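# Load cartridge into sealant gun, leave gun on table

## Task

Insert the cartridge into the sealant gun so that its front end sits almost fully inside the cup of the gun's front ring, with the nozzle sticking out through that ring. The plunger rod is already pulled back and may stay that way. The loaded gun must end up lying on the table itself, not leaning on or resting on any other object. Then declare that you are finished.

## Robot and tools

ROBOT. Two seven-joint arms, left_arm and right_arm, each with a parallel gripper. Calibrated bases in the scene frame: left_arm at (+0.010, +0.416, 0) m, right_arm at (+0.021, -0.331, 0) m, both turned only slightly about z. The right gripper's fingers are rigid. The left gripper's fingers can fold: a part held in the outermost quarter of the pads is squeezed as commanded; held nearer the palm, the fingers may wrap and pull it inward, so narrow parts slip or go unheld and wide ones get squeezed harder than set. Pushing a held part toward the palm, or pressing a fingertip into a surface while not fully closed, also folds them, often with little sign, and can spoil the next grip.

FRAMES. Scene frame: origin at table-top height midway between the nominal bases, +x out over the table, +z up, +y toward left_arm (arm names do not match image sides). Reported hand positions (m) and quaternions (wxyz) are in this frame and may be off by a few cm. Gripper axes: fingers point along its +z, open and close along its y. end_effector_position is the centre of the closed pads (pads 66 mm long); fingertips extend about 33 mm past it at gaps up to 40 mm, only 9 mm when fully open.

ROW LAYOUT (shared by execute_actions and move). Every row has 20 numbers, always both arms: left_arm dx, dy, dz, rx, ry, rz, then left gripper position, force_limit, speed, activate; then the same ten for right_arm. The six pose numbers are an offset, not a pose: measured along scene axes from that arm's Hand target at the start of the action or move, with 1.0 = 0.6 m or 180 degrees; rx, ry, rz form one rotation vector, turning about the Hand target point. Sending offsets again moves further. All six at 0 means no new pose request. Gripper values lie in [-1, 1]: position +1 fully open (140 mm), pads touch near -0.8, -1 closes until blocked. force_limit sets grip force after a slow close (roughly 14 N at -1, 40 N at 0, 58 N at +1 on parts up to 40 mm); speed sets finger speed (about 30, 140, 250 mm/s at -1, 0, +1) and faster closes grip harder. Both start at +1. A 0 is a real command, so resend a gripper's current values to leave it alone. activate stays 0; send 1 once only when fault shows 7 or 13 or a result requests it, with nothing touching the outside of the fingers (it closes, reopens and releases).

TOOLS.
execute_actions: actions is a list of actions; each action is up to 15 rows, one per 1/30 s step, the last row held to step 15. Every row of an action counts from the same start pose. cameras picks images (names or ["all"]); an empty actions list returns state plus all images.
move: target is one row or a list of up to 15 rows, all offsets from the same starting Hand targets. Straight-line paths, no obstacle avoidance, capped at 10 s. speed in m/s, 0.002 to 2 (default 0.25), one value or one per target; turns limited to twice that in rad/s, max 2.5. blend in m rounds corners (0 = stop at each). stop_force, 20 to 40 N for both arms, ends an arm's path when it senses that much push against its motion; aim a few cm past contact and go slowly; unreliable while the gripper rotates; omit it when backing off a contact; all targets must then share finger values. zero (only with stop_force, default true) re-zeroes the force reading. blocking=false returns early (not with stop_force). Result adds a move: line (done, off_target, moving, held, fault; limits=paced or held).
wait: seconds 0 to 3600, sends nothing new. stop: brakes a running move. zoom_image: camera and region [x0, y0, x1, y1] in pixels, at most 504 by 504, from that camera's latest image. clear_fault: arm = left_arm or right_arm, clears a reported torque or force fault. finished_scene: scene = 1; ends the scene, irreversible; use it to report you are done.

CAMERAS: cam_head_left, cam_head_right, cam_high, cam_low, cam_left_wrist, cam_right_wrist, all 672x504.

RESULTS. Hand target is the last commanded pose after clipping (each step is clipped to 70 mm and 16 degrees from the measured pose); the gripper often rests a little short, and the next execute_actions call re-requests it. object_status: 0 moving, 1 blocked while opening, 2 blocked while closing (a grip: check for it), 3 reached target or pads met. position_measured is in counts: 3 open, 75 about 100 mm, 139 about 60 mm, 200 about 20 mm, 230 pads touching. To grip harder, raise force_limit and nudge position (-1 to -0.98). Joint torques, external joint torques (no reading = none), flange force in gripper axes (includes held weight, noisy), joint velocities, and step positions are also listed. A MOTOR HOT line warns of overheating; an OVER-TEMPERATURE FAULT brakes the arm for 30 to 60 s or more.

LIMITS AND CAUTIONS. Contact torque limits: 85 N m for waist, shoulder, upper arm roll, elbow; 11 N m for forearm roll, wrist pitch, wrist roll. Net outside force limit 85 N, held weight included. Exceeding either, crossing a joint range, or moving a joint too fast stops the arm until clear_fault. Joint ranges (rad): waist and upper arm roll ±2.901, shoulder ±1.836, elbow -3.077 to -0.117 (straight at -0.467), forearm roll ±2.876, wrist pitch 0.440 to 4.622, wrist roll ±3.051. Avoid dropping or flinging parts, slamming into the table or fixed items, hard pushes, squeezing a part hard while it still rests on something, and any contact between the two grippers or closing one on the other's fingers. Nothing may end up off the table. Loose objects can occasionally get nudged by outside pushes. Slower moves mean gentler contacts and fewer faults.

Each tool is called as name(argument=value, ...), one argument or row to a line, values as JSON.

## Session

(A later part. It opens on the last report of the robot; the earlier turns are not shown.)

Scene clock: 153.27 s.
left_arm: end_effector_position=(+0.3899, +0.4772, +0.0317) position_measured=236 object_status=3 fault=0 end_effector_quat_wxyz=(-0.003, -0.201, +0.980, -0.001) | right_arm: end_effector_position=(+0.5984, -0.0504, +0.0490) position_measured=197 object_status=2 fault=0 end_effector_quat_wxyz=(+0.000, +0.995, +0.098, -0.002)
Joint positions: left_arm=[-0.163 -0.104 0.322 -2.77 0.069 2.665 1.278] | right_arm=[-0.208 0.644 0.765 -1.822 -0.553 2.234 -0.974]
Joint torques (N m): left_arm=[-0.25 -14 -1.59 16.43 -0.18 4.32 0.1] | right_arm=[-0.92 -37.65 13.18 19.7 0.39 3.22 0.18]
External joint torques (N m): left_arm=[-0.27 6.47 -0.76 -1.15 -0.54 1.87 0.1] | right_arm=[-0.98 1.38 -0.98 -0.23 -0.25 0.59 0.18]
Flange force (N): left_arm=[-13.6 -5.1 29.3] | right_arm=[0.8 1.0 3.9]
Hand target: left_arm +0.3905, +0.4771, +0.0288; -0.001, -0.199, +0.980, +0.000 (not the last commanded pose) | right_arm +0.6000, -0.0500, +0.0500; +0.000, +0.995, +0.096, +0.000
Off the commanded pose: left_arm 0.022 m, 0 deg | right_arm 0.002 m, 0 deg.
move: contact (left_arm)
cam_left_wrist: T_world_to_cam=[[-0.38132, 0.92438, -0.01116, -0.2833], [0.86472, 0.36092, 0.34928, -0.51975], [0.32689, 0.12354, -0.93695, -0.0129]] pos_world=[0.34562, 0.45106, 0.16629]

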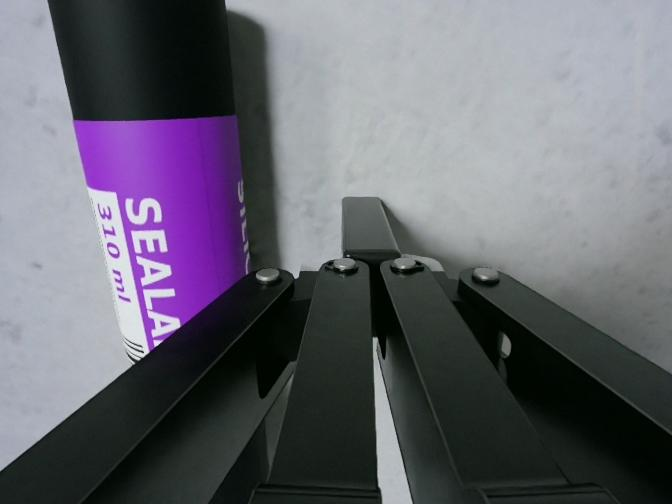

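move(
  target=[
    [0,0,0.15,0,0,0,-1,0,1,0,0,0,0,0,0,0,-1,-0.6,-1,0],
    [0.0455,-0.1075,0.19,0,0,0,0.4,0,1,0,0,0,0,0,0,0,-1,-0.6,-1,0],
  ],
  speed=0.3,
  blend=[0.02,0],
  cameras=["cam_left_wrist"],
)

Scene clock: 158.10 s.
left_arm: end_effector_position=(+0.4190, +0.4126, +0.1439) position_measured=78 object_status=0 fault=0 end_effector_quat_wxyz=(+0.002, -0.196, +0.981, -0.001) | right_arm: end_effector_position=(+0.5984, -0.0504, +0.0490) position_measured=197 object_status=2 fault=0 end_effector_quat_wxyz=(+0.000, +0.995, +0.098, -0.002)
Joint positions: left_arm=[-0.189 -0.321 0.167 -2.624 0.071 2.31 1.113] | right_arm=[-0.208 0.644 0.765 -1.822 -0.553 2.234 -0.974]
Joint torques (N m): left_arm=[0.57 -17.57 -2.16 23.14 0.23 2.29 -0.3] | right_arm=[-0.99 -37.64 13.17 19.68 0.39 3.22 0.17]
External joint torques (N m): left_arm=[0.56 1.05 -0.56 0.61 -0.35 -0.21 -0.3] | right_arm=[-1.11 1.63 -1.13 -0.38 -0.25 0.55 0.17]
Flange force (N): left_arm=[-4.1 -2.9 0.5] | right_arm=[0.7 1.2 4.4]
Hand target: left_arm +0.4178, +0.4126, +0.1428; -0.001, -0.199, +0.980, +0.000 | right_arm +0.6000, -0.0500, +0.0500; +0.000, +0.995, +0.096, +0.000
Off the commanded pose: left_arm 0.002 m, 0 deg | right_arm 0.002 m, 0 deg.
move: done
cam_left_wrist: T_world_to_cam=[[-0.3728, 0.92783, -0.01266, -0.21602], [0.86479, 0.35235, 0.35776, -0.55863], [0.3364, 0.12243, -0.93373, 0.0866]] pos_world=[0.37342, 0.38666, 0.27799]

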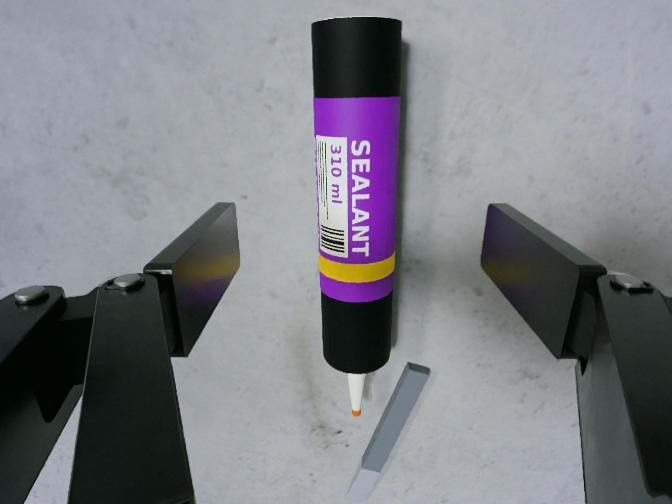

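move(
  target=[-0.001,0.0023,-0.1513,0,0,0,0.4,0,1,0,0,0,0,0,0,0,-1,-0.6,-1,0],
  speed=0.12,
  cameras=["cam_left_wrist"],
)

Scene clock: 161.17 s.
left_arm: end_effector_position=(+0.4163, +0.4142, +0.0526) position_measured=78 object_status=3 fault=0 end_effector_quat_wxyz=(-0.002, -0.201, +0.980, +0.000) | right_arm: end_effector_position=(+0.5984, -0.0504, +0.0490) position_measured=197 object_status=2 fault=0 end_effector_quat_wxyz=(+0.000, +0.995, +0.098, -0.002)
Joint positions: left_arm=[-0.199 -0.108 0.185 -2.698 0.038 2.588 1.134] | right_arm=[-0.208 0.644 0.765 -1.822 -0.553 2.234 -0.974]
Joint velocities: left_arm=[0.001 0.001 0.001 -0.001 -0.001 0.005 0.003] | right_arm=[within noise]
Joint torques (N m): left_arm=[0.21 -21.42 -0.86 19.22 -0.01 2.85 0.04] | right_arm=[-0.95 -37.64 13.2 19.66 0.4 3.21 0.2]
External joint torques (N m): left_arm=[0.16 1.14 -0.33 0.27 -0.42 0.37 0.04] | right_arm=[-0.83 1.24 -0.77 -0.21 -0.24 0.6 0.2]
Flange force (N): left_arm=[-3.7 -2.0 4.6] | right_arm=[0.5 0.8 3.6]
Hand target: left_arm +0.4172, +0.4139, +0.0521; -0.001, -0.199, +0.980, +0.000 | right_arm +0.6000, -0.0500, +0.0500; +0.000, +0.995, +0.096, +0.000
Off the commanded pose: left_arm 0.001 m, 0 deg | right_arm 0.002 m, 0 deg.
move: done
cam_left_wrist: T_world_to_cam=[[-0.38133, 0.92439, -0.00944, -0.21485], [0.8643, 0.36012, 0.35114, -0.52679], [0.32799, 0.12574, -0.93628, 0.00443]] pos_world=[0.37192, 0.38775, 0.1871]

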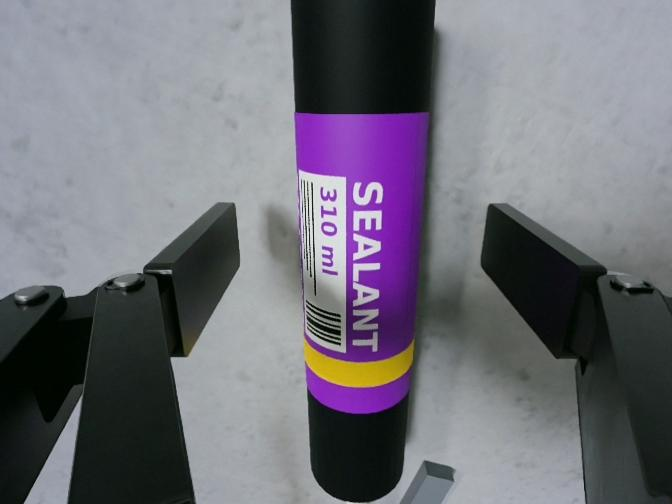

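move(
  target=[0,0,0,0,0,0,-1,-0.1,-1,0,0,0,0,0,0,0,-1,-0.6,-1,0],
  cameras=["cam_left_wrist"],
)

Scene clock: 164.07 s.
left_arm: end_effector_position=(+0.4168, +0.4142, +0.0528) position_measured=158 object_status=0 fault=0 end_effector_quat_wxyz=(-0.001, -0.200, +0.980, +0.000) | right_arm: end_effector_position=(+0.5984, -0.0504, +0.0490) position_measured=197 object_status=2 fault=0 end_effector_quat_wxyz=(+0.000, +0.995, +0.098, -0.002)
Joint positions: left_arm=[-0.199 -0.108 0.185 -2.698 0.037 2.589 1.136] | right_arm=[-0.208 0.644 0.765 -1.822 -0.553 2.234 -0.974]
Joint torques (N m): left_arm=[0.39 -21.25 -1.03 19.06 -0.02 2.82 0.09] | right_arm=[-0.93 -37.63 13.18 19.66 0.4 3.22 0.17]
External joint torques (N m): left_arm=[0.42 1.27 -0.42 0.1 -0.43 0.33 0.09] | right_arm=[-0.61 1.49 -0.73 -0.41 -0.24 0.58 0.17]
Flange force (N): left_arm=[-3.6 -1.6 4.9] | right_arm=[0.6 0.5 4.1]
Hand target: left_arm +0.4172, +0.4139, +0.0521; -0.001, -0.199, +0.980, +0.000 | right_arm +0.6000, -0.0500, +0.0500; +0.000, +0.995, +0.096, +0.000
Off the commanded pose: left_arm 0.001 m, 0 deg | right_arm 0.002 m, 0 deg.
move: done
cam_left_wrist: T_world_to_cam=[[-0.38017, 0.92486, -0.01009, -0.21532], [0.86431, 0.35912, 0.35212, -0.52692], [0.32929, 0.12514, -0.9359, 0.00409]] pos_world=[0.37222, 0.38786, 0.18719]

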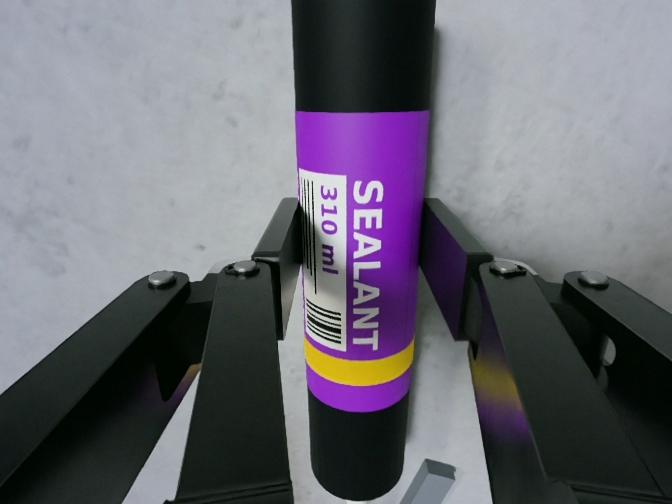

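move(
  target=[0,0,0.1,0,0,0,-1,-0.1,-1,0,0,0,0,0,0,0,-1,-0.6,-1,0],
  speed=0.12,
  cameras=["cam_left_wrist","cam_low"],
)

Scene clock: 166.63 s.
left_arm: end_effector_position=(+0.4151, +0.4136, +0.1090) position_measured=158 object_status=2 fault=0 end_effector_quat_wxyz=(-0.004, -0.198, +0.980, +0.000) | right_arm: end_effector_position=(+0.5984, -0.0504, +0.0490) position_measured=197 object_status=2 fault=0 end_effector_quat_wxyz=(+0.000, +0.995, +0.098, -0.002)
Joint positions: left_arm=[-0.189 -0.252 0.173 -2.661 0.061 2.403 1.122] | right_arm=[-0.208 0.644 0.765 -1.822 -0.553 2.234 -0.974]
Joint velocities: left_arm=[0 0 0 0 0.001 -0.004 0.002] | right_arm=[within noise]
Joint torques (N m): left_arm=[1.06 -21.49 -2.42 23.08 0.74 2.62 -0.3] | right_arm=[-0.95 -37.7 13.19 19.71 0.39 3.22 0.11]
External joint torques (N m): left_arm=[1.01 -1.69 -1.18 1.72 0.22 0.16 -0.3] | right_arm=[-0.92 1.36 -0.92 -0.24 -0.25 0.59 0.11]
Flange force (N): left_arm=[1.1 -0.6 -5.4] | right_arm=[0.7 1.0 3.9]
Hand target: left_arm +0.4172, +0.4139, +0.1121; -0.001, -0.199, +0.980, +0.000 | right_arm +0.6000, -0.0500, +0.0500; +0.000, +0.995, +0.096, +0.000
Off the commanded pose: left_arm 0.004 m, 0 deg | right_arm 0.002 m, 0 deg.
move: off_target (left_arm)
cam_left_wrist: T_world_to_cam=[[-0.37549, 0.92677, -0.00997, -0.21758], [0.86793, 0.35538, 0.34698, -0.54449], [0.32512, 0.12163, -0.93782, 0.06071]] pos_world=[0.37114, 0.38776, 0.24369]
Images, in order (width x height): cam_low 672x504, cam_left_wrist 672x504.

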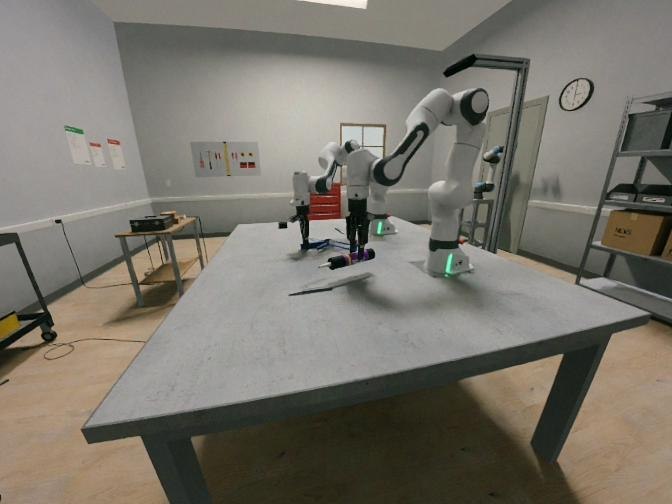

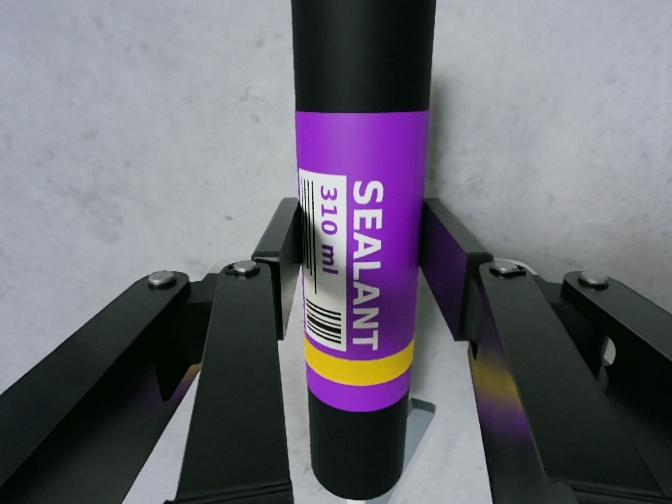

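move(
  target=[
    [0,0,0.1617,0,0,0,-1,-0.1,-1,0,0,0,0,0,0,0,-1,-0.6,-1,0],
    [-0.0137,-0.7063,0.1617,0,0,0.527,-1,-0.1,-1,0,0,0,0,0,0,0,-1,-0.6,-1,0],
  ],
  speed=0.3,
  blend=[0.04,0],
  cameras=["cam_left_wrist","cam_head_left","cam_head_right","cam_high","cam_low"],
)

Scene clock: 187.97 s.
left_arm: end_effector_position=(+0.4040, +0.0722, +0.2049) position_measured=158 object_status=2 fault=0 end_effector_quat_wxyz=(-0.024, -0.672, +0.740, -0.019) | right_arm: end_effector_position=(+0.5984, -0.0504, +0.0490) position_measured=197 object_status=2 fault=0 end_effector_quat_wxyz=(+0.000, +0.995, +0.098, -0.002)
Joint positions: left_arm=[0.025 -0.109 -0.717 -2.212 -0.149 2.154 -0.499] | right_arm=[-0.208 0.644 0.765 -1.822 -0.553 2.234 -0.974]
Joint velocities: left_arm=[0.001 0.001 0.001 0 -0.001 0 0.007] | right_arm=[within noise]
Joint torques (N m): left_arm=[0.54 -22.6 2.45 25.52 0.32 2.87 0.2] | right_arm=[-0.95 -37.66 13.23 19.69 0.38 3.21 0.2]
External joint torques (N m): left_arm=[0.76 -1.24 0.52 1.44 -0.3 0.17 0.2] | right_arm=[-0.98 1.4 -0.93 -0.26 -0.26 0.57 0.2]
Flange force (N): left_arm=[-1.8 0.5 -4.1] | right_arm=[0.7 1.0 3.9]
Hand target: left_arm +0.4048, +0.0719, +0.2074; -0.023, -0.671, +0.741, -0.021 (not the last commanded pose) | right_arm +0.6000, -0.0500, +0.0500; +0.000, +0.995, +0.096, +0.000
Off the commanded pose: left_arm 0.082 m, 33 deg | right_arm 0.002 m, 0 deg.
move: held (left_arm; a check stopped the path); path passed 1 of 2 targets; limits=paced,held
pose unreachable (left arm): on one or more control steps of this call, first in action 0 (counted from 0), this arm could not follow its commanded pose, so it was not sent that pose on those steps. It may still have moved: this result reports where it is.
cause: moving toward the commanded pose would bring a part of the arm too close to another arm (a part of this arm just beyond joint 7 (wrist roll) and a part of the right arm just beyond its joint 5 (forearm roll), where that arm would come to rest).
cam_left_wrist: T_world_to_cam=[[-0.99419, 0.10741, -0.00764, 0.40421], [0.1003, 0.94952, 0.29724, -0.16928], [0.03918, 0.29474, -0.95477, 0.30226]] pos_world=[0.40699, 0.02823, 0.342]
Images, in order (width x height): cam_head_left 672x504, cam_head_right 672x504, cam_high 672x504, cam_low 672x504, cam_left_wrist 672x504.

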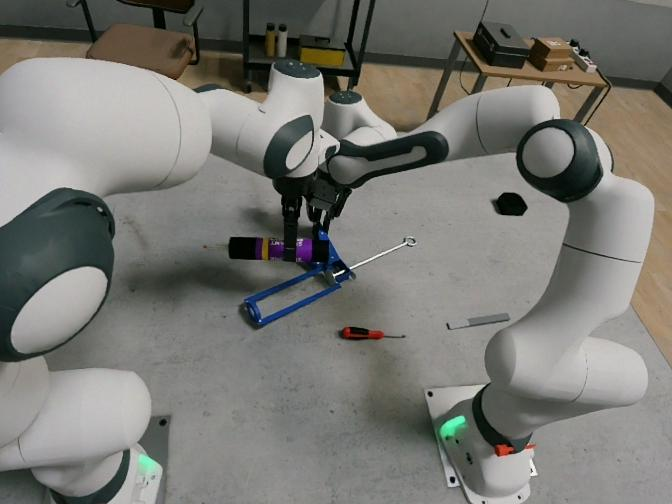

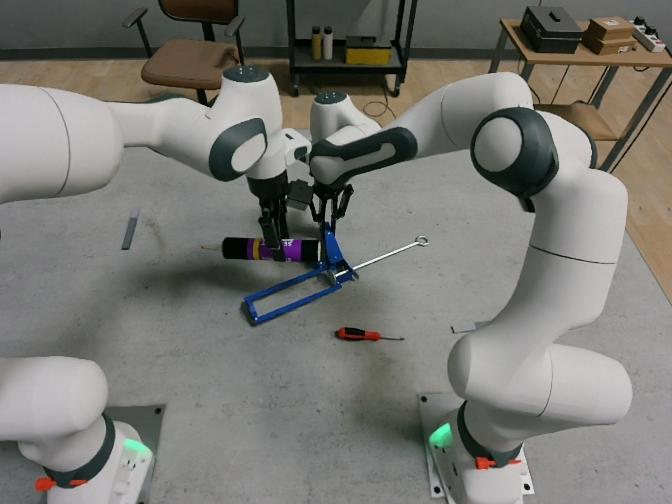

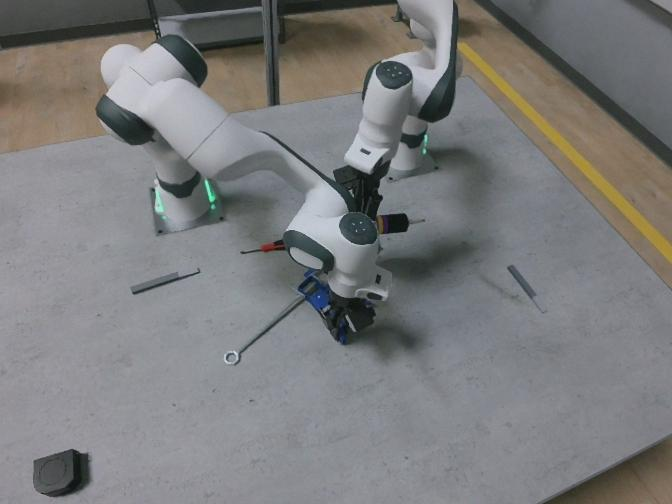

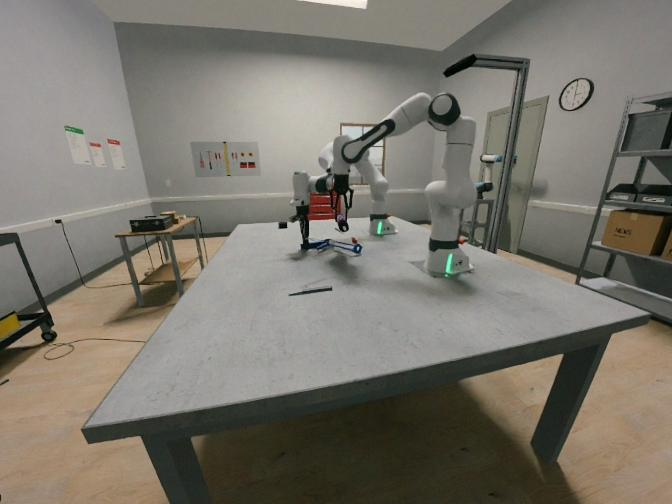

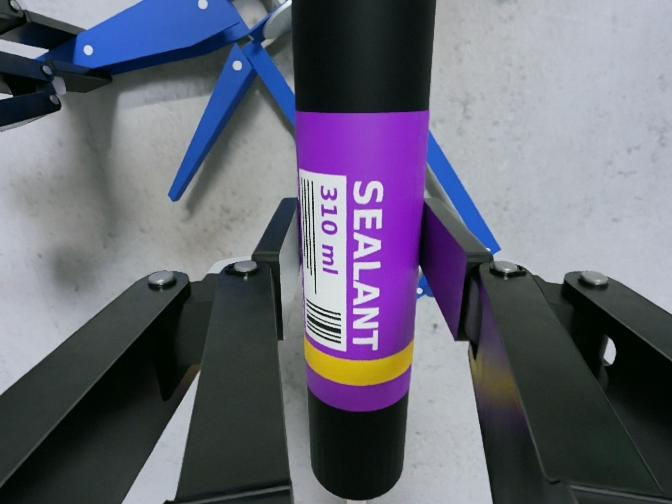

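move(
  target=[
    [0,0,0,0,0,0,-1,-0.1,-1,0,0,0,0,0,0,0,0.5,-0.6,-1,0],
    [0,0,0,0,0,0,-1,-0.1,-1,0,0,0,0.3,0,0,0,0.5,-0.6,-1,0],
    [0,0,0,0,0,0,-1,-0.1,-1,0,-0.1,-0.5,0.35,0,0,0,0.5,-0.6,-1,0],
  ],
  speed=[0.1,0.2,0.3],
  cameras=["cam_head_left","cam_high"],
)

Scene clock: 198.83 s.
left_arm: end_effector_position=(+0.4040, +0.0722, +0.2049) position_measured=158 object_status=2 fault=0 end_effector_quat_wxyz=(-0.024, -0.672, +0.740, -0.019) | right_arm: end_effector_position=(+0.5393, -0.3506, +0.2596) position_measured=66 object_status=3 fault=0 end_effector_quat_wxyz=(+0.000, +0.996, +0.094, -0.002)
Joint positions: left_arm=[0.025 -0.109 -0.717 -2.212 -0.149 2.154 -0.497] | right_arm=[-0.795 -0.154 0.742 -2.093 0.112 1.973 -1.883]
Joint velocities: left_arm=[within noise] | right_arm=[0 0 0 0.001 0 0 -0.007]
Joint torques (N m): left_arm=[0.59 -22.48 2.46 25.5 0.32 2.88 0.05] | right_arm=[-0.65 -18.35 -4.09 23.72 1.3 2.98 -0.24]
External joint torques (N m): left_arm=[0.54 -1.25 0.25 1.48 -0.3 0.18 0.05] | right_arm=[-0.68 0.02 -0.71 -0.88 0.46 0.36 -0.24]
Flange force (N): left_arm=[-0.8 0.4 -3.9] | right_arm=[-5.4 0.4 2.1]
Hand target: left_arm +0.4048, +0.0719, +0.2074; -0.023, -0.671, +0.741, -0.021 | right_arm +0.5400, -0.3500, +0.2600; +0.000, +0.995, +0.096, +0.000
Off the commanded pose: left_arm 0.003 m, 0 deg | right_arm 0.001 m, 0 deg.
move: done

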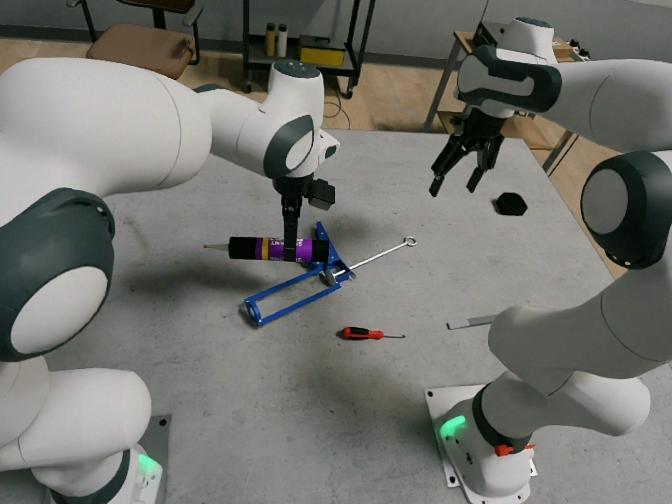

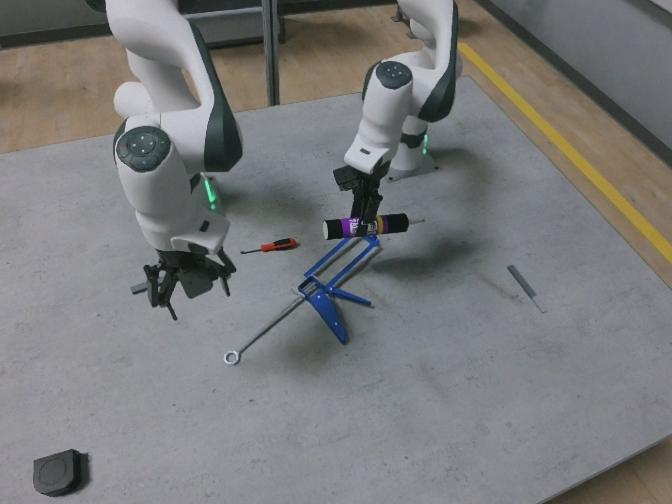

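move(
  target=[0.007,-0.1363,0.003,0.0197,0.0039,0.1865,-1,-0.1,-1,0,0,0,0,0,0,0,0.5,-0.6,-1,0],
  speed=0.2,
  cameras=["cam_left_wrist","cam_head_left","cam_head_right","cam_high"],
)

Scene clock: 204.70 s.
left_arm: end_effector_position=(+0.4079, -0.0093, +0.2076) position_measured=158 object_status=2 fault=0 end_effector_quat_wxyz=(+0.000, +0.855, -0.518, -0.001) | right_arm: end_effector_position=(+0.5393, -0.3505, +0.2596) position_measured=66 object_status=3 fault=0 end_effector_quat_wxyz=(+0.000, +0.995, +0.095, -0.001)
Joint positions: left_arm=[-0.12 0.157 -0.747 -1.951 0.119 2.061 -1.384] | right_arm=[-0.795 -0.154 0.742 -2.093 0.113 1.973 -1.885]
Joint velocities: left_arm=[0.001 -0.001 -0.001 0 0.001 0 -0.005] | right_arm=[within noise]
Joint torques (N m): left_arm=[0.12 -29.85 -3.57 26.7 1.01 2.76 -0.22] | right_arm=[-1.04 -18.37 -3.81 23.73 1.28 3 -0.1]
External joint torques (N m): left_arm=[0 -0.25 -0.29 2.14 0.25 0.08 -0.22] | right_arm=[-1.02 -0.04 -0.38 -0.83 0.45 0.38 -0.11]
Flange force (N): left_arm=[8.2 -1.6 -3.0] | right_arm=[-4.6 0.2 2.2]
Hand target: left_arm +0.4090, -0.0099, +0.2092; +0.000, +0.857, -0.516, +0.000 | right_arm +0.5400, -0.3500, +0.2600; +0.000, +0.995, +0.096, +0.000
Off the commanded pose: left_arm 0.002 m, 0 deg | right_arm 0.001 m, 0 deg.
move: done
cam_left_wrist: T_world_to_cam=[[-0.89193, -0.45209, -0.00875, 0.37019], [-0.42522, 0.83203, 0.35626, 0.10792], [-0.15378, 0.32148, -0.93434, 0.4035]] pos_world=[0.43813, -0.05214, 0.3418]
Images, in order (width x height): cam_head_left 672x504, cam_head_right 672x504, cam_high 672x504, cam_left_wrist 672x504.

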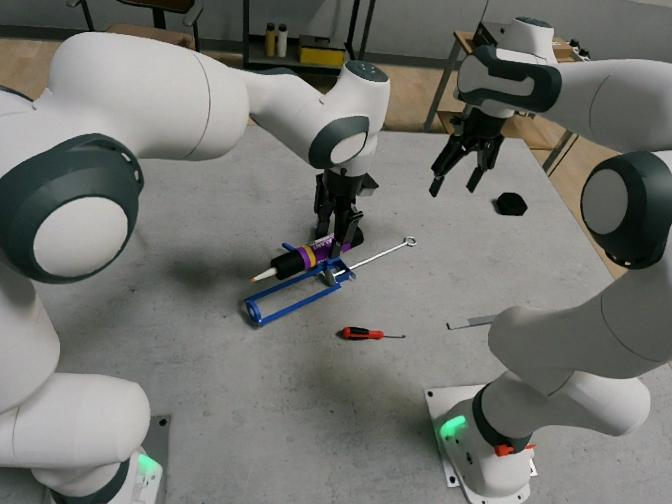

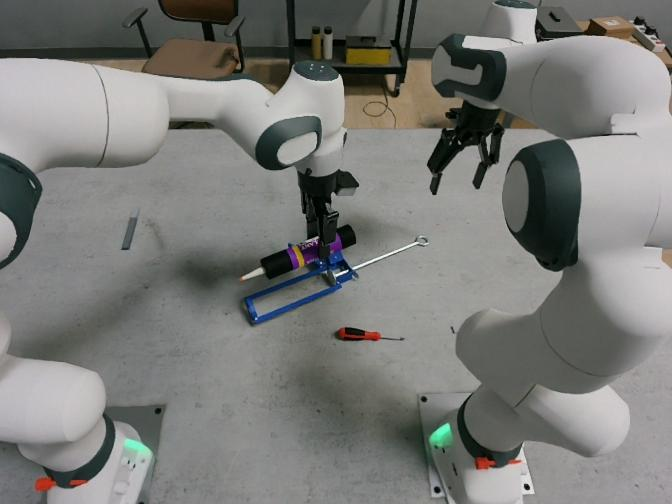

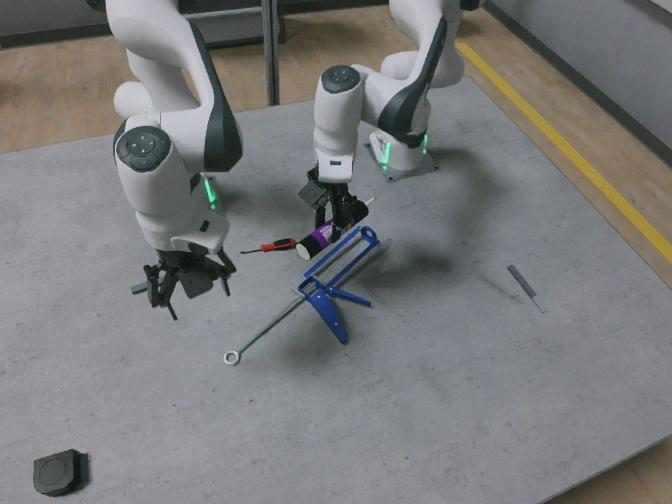

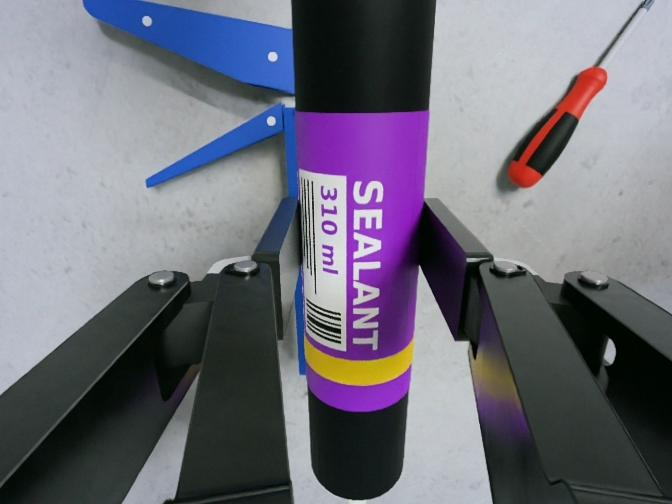

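move(
  target=[0.0128,-0.0243,-0.1203,-0.0688,-0.0364,0,-1,-0.1,-1,0,0,0,0,0,0,0,0.5,-0.6,-1,0],
  speed=0.12,
  cameras=["cam_left_wrist","cam_head_left","cam_head_right","cam_high"],
)

zoom_image(
  camera="cam_head_left",
  region=[220, 180, 400, 340],
)

zoom_image(
  camera="cam_head_right",
  region=[220, 180, 400, 340],
)

zoom_image(
  camera="cam_high",
  region=[260, 170, 420, 330],
)

Scene clock: 210.50 s.
left_arm: end_effector_position=(+0.4146, -0.0221, +0.1351) position_measured=158 object_status=2 fault=0 end_effector_quat_wxyz=(+0.061, +0.852, -0.511, +0.100) | right_arm: end_effector_position=(+0.5393, -0.3505, +0.2596) position_measured=66 object_status=3 fault=0 end_effector_quat_wxyz=(+0.000, +0.995, +0.095, -0.001)
Joint positions: left_arm=[-0.07 0.124 -0.751 -2.27 0.033 2.585 -1.309] | right_arm=[-0.795 -0.154 0.742 -2.093 0.113 1.973 -1.885]
Joint velocities: left_arm=[0 0 -0.001 0 -0.001 0.004 0.005] | right_arm=[within noise]
Joint torques (N m): left_arm=[0.94 -26.9 -3.53 24.15 0.41 4.13 0.08] | right_arm=[-1.01 -18.37 -3.78 23.73 1.28 2.99 -0.15]
External joint torques (N m): left_arm=[1.17 -0.3 -0.73 1.58 -0.26 0.95 0.08] | right_arm=[-1.11 0.03 -0.46 -0.93 0.44 0.35 -0.15]
Flange force (N): left_arm=[0.2 -1.5 -1.8] | right_arm=[-4.9 0.4 2.3]
Hand target: left_arm +0.4167, -0.0245, +0.1370; +0.063, +0.850, -0.512, +0.104 | right_arm +0.5400, -0.3500, +0.2600; +0.000, +0.995, +0.096, +0.000
Off the commanded pose: left_arm 0.004 m, 1 deg | right_arm 0.001 m, 0 deg.
move: off_target (left_arm)
cam_left_wrist: T_world_to_cam=[[-0.88691, -0.46178, -0.01198, 0.36785], [-0.45938, 0.87899, 0.12787, 0.19326], [-0.04851, 0.11891, -0.99172, 0.30043]] pos_world=[0.4296, -0.03573, 0.27764]
Images, in order (width x height): cam_head_left 672x504, cam_head_right 672x504, cam_high 672x504, cam_left_wrist 672x504.

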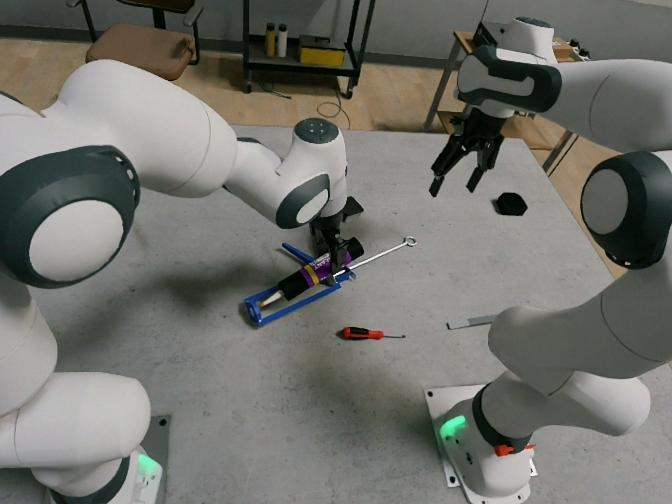

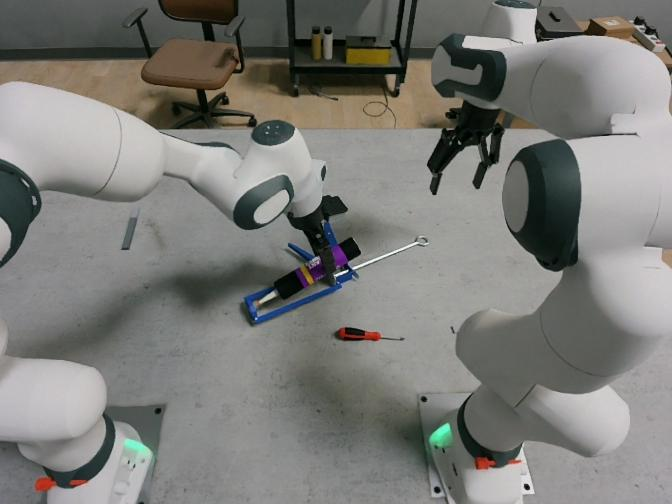

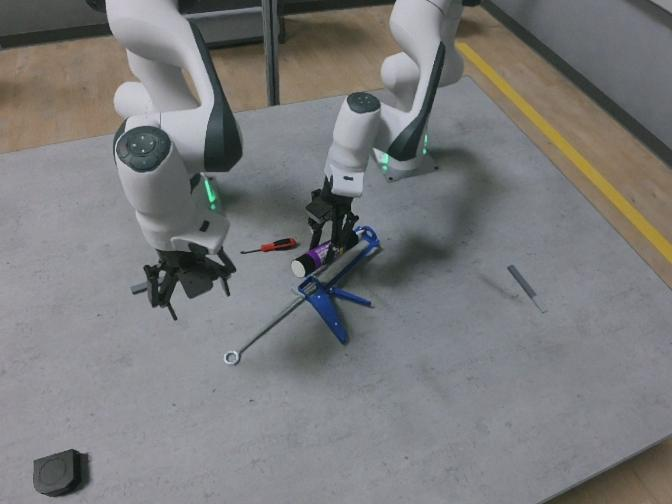

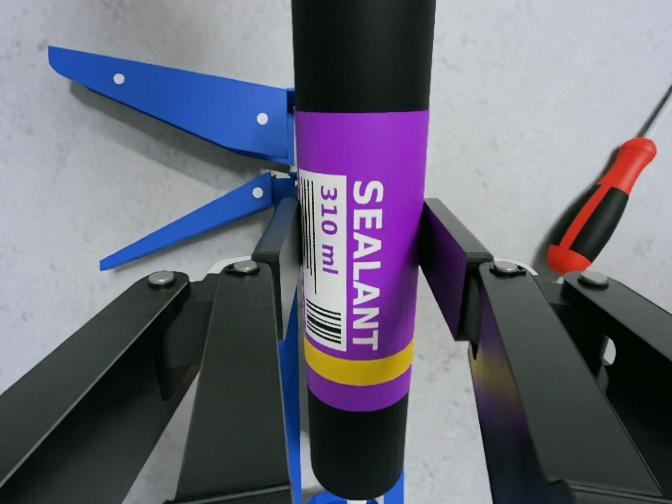

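Scaled by 2.800.

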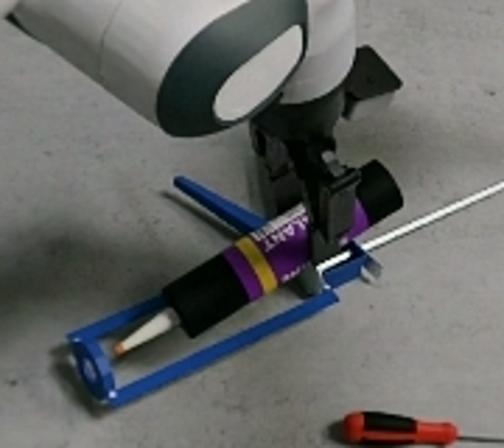

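Scaled by 2.800.

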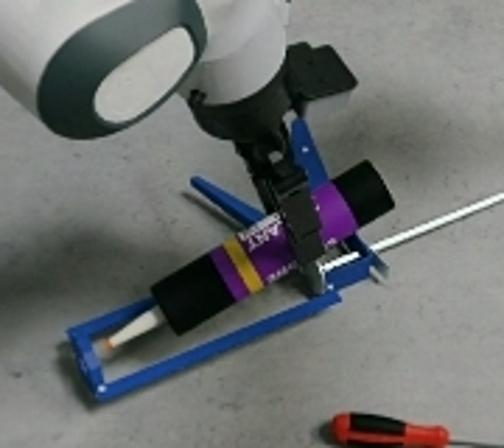

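Scaled by 3.150.

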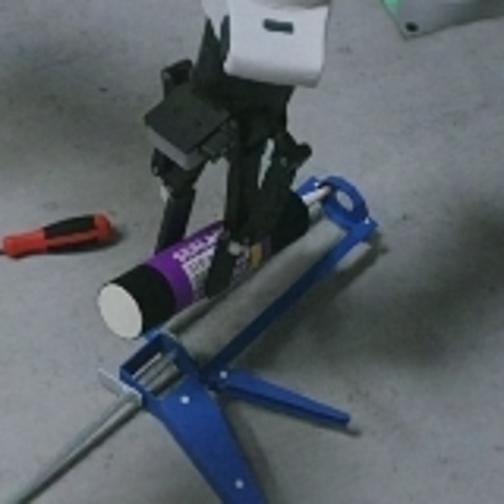

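zoom_image(
  camera="cam_left_wrist",
  region=[250, 330, 450, 504],
)

zoom_image(
  camera="cam_left_wrist",
  region=[230, 0, 450, 200],
)

Scaled by 2.520.

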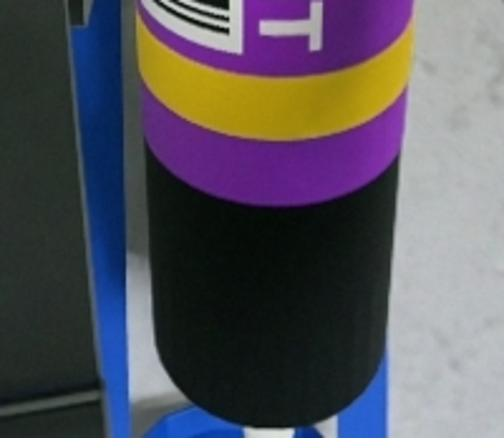

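Scaled by 2.291.

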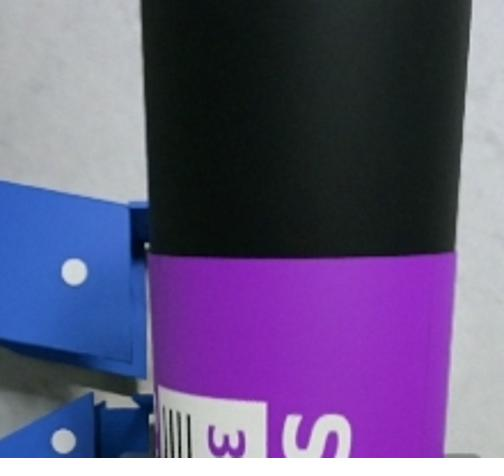

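move(
  target=[0.0088,0.0047,0,0,0,0,-1,-0.1,-1,0,0,0,0,0,0,0,0.5,-0.6,-1,0],
  speed=0.1,
  cameras=["cam_left_wrist","cam_head_left","cam_head_right","cam_high"],
)

zoom_image(
  camera="cam_head_left",
  region=[230, 240, 330, 340],
)

zoom_image(
  camera="cam_left_wrist",
  region=[230, 300, 470, 504],
)

zoom_image(
  camera="cam_high",
  region=[330, 200, 410, 280],
)

Scene clock: 222.13 s.
left_arm: end_effector_position=(+0.4191, -0.0193, +0.1342) position_measured=158 object_status=2 fault=0 end_effector_quat_wxyz=(+0.061, +0.852, -0.510, +0.100) | right_arm: end_effector_position=(+0.5393, -0.3505, +0.2596) position_measured=66 object_status=3 fault=0 end_effector_quat_wxyz=(+0.000, +0.995, +0.095, -0.001)
Joint positions: left_arm=[-0.064 0.13 -0.748 -2.266 0.033 2.585 -1.3] | right_arm=[-0.795 -0.154 0.742 -2.093 0.113 1.973 -1.885]
Joint velocities: left_arm=[0 -0.001 -0.001 0 0 0 0.007] | right_arm=[within noise]
Joint torques (N m): left_arm=[0.92 -27.06 -3.43 24.99 0.53 3.85 0.09] | right_arm=[-1 -18.34 -3.8 23.73 1.29 2.98 -0.12]
External joint torques (N m): left_arm=[0.96 -0.16 -0.69 2.39 -0.13 0.67 0.08] | right_arm=[-1.03 0.08 -0.41 -0.91 0.46 0.35 -0.12]
Flange force (N): left_arm=[4.4 -2.5 -1.2] | right_arm=[-4.5 0.3 2.3]
Hand target: left_arm +0.4220, -0.0217, +0.1370; +0.063, +0.850, -0.512, +0.104 | right_arm +0.5400, -0.3500, +0.2600; +0.000, +0.995, +0.096, +0.000
Off the commanded pose: left_arm 0.005 m, 1 deg | right_arm 0.001 m, 0 deg.
move: off_target (left_arm)
cam_left_wrist: T_world_to_cam=[[-0.88648, -0.46265, -0.01052, 0.37277], [-0.4601, 0.8787, 0.12722, 0.19338], [-0.04961, 0.11762, -0.99182, 0.29988]] pos_world=[0.43431, -0.03273, 0.27674]
Images, in order (width x height): cam_head_left 672x504, cam_head_right 672x504, cam_high 672x504, cam_left_wrist 672x504.

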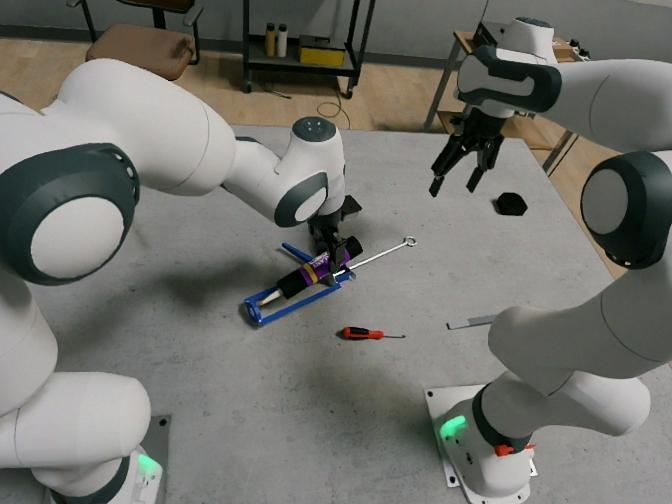

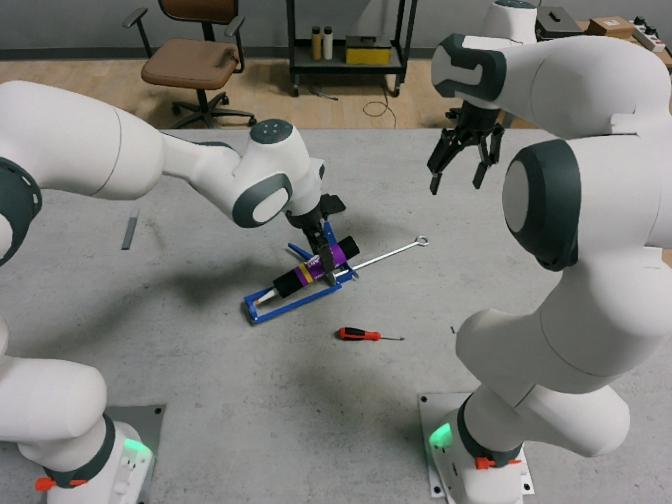

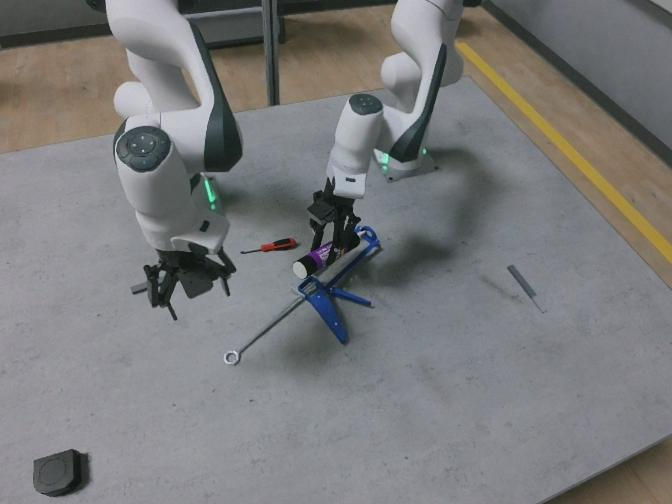

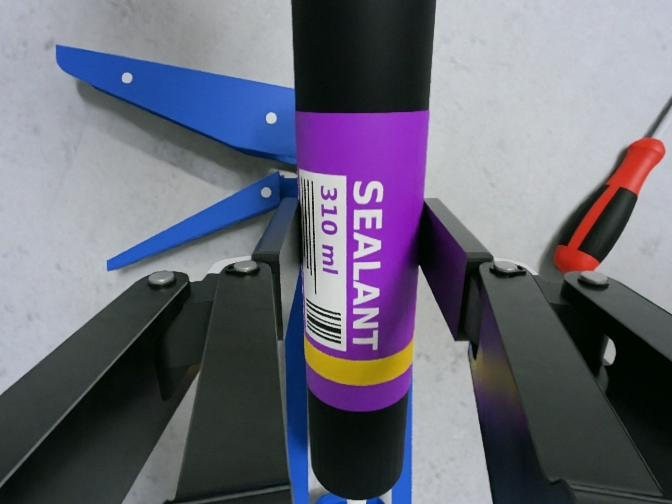

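Scaled by 5.040.

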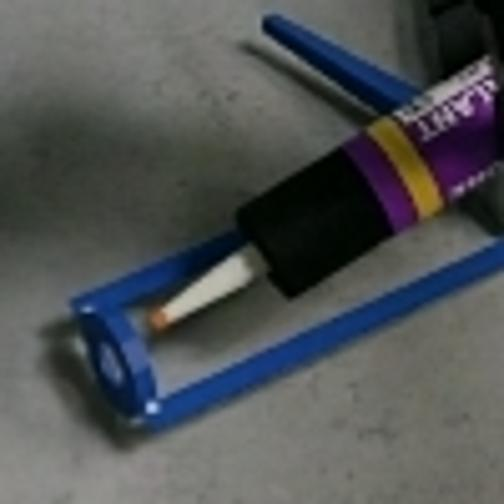

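Scaled by 2.100.

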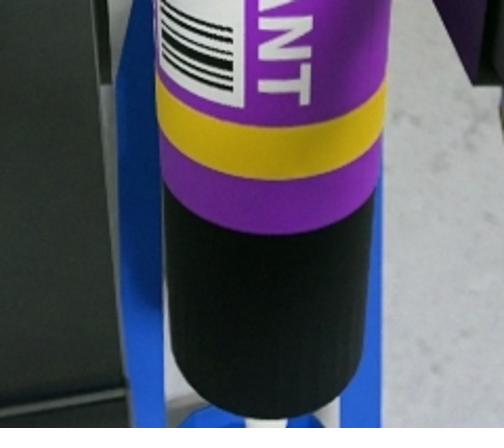

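Scaled by 6.300.

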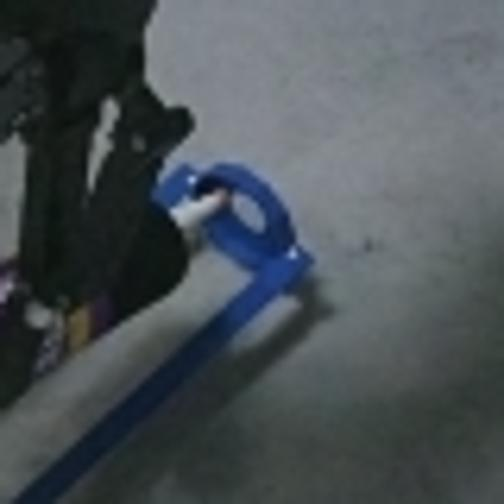

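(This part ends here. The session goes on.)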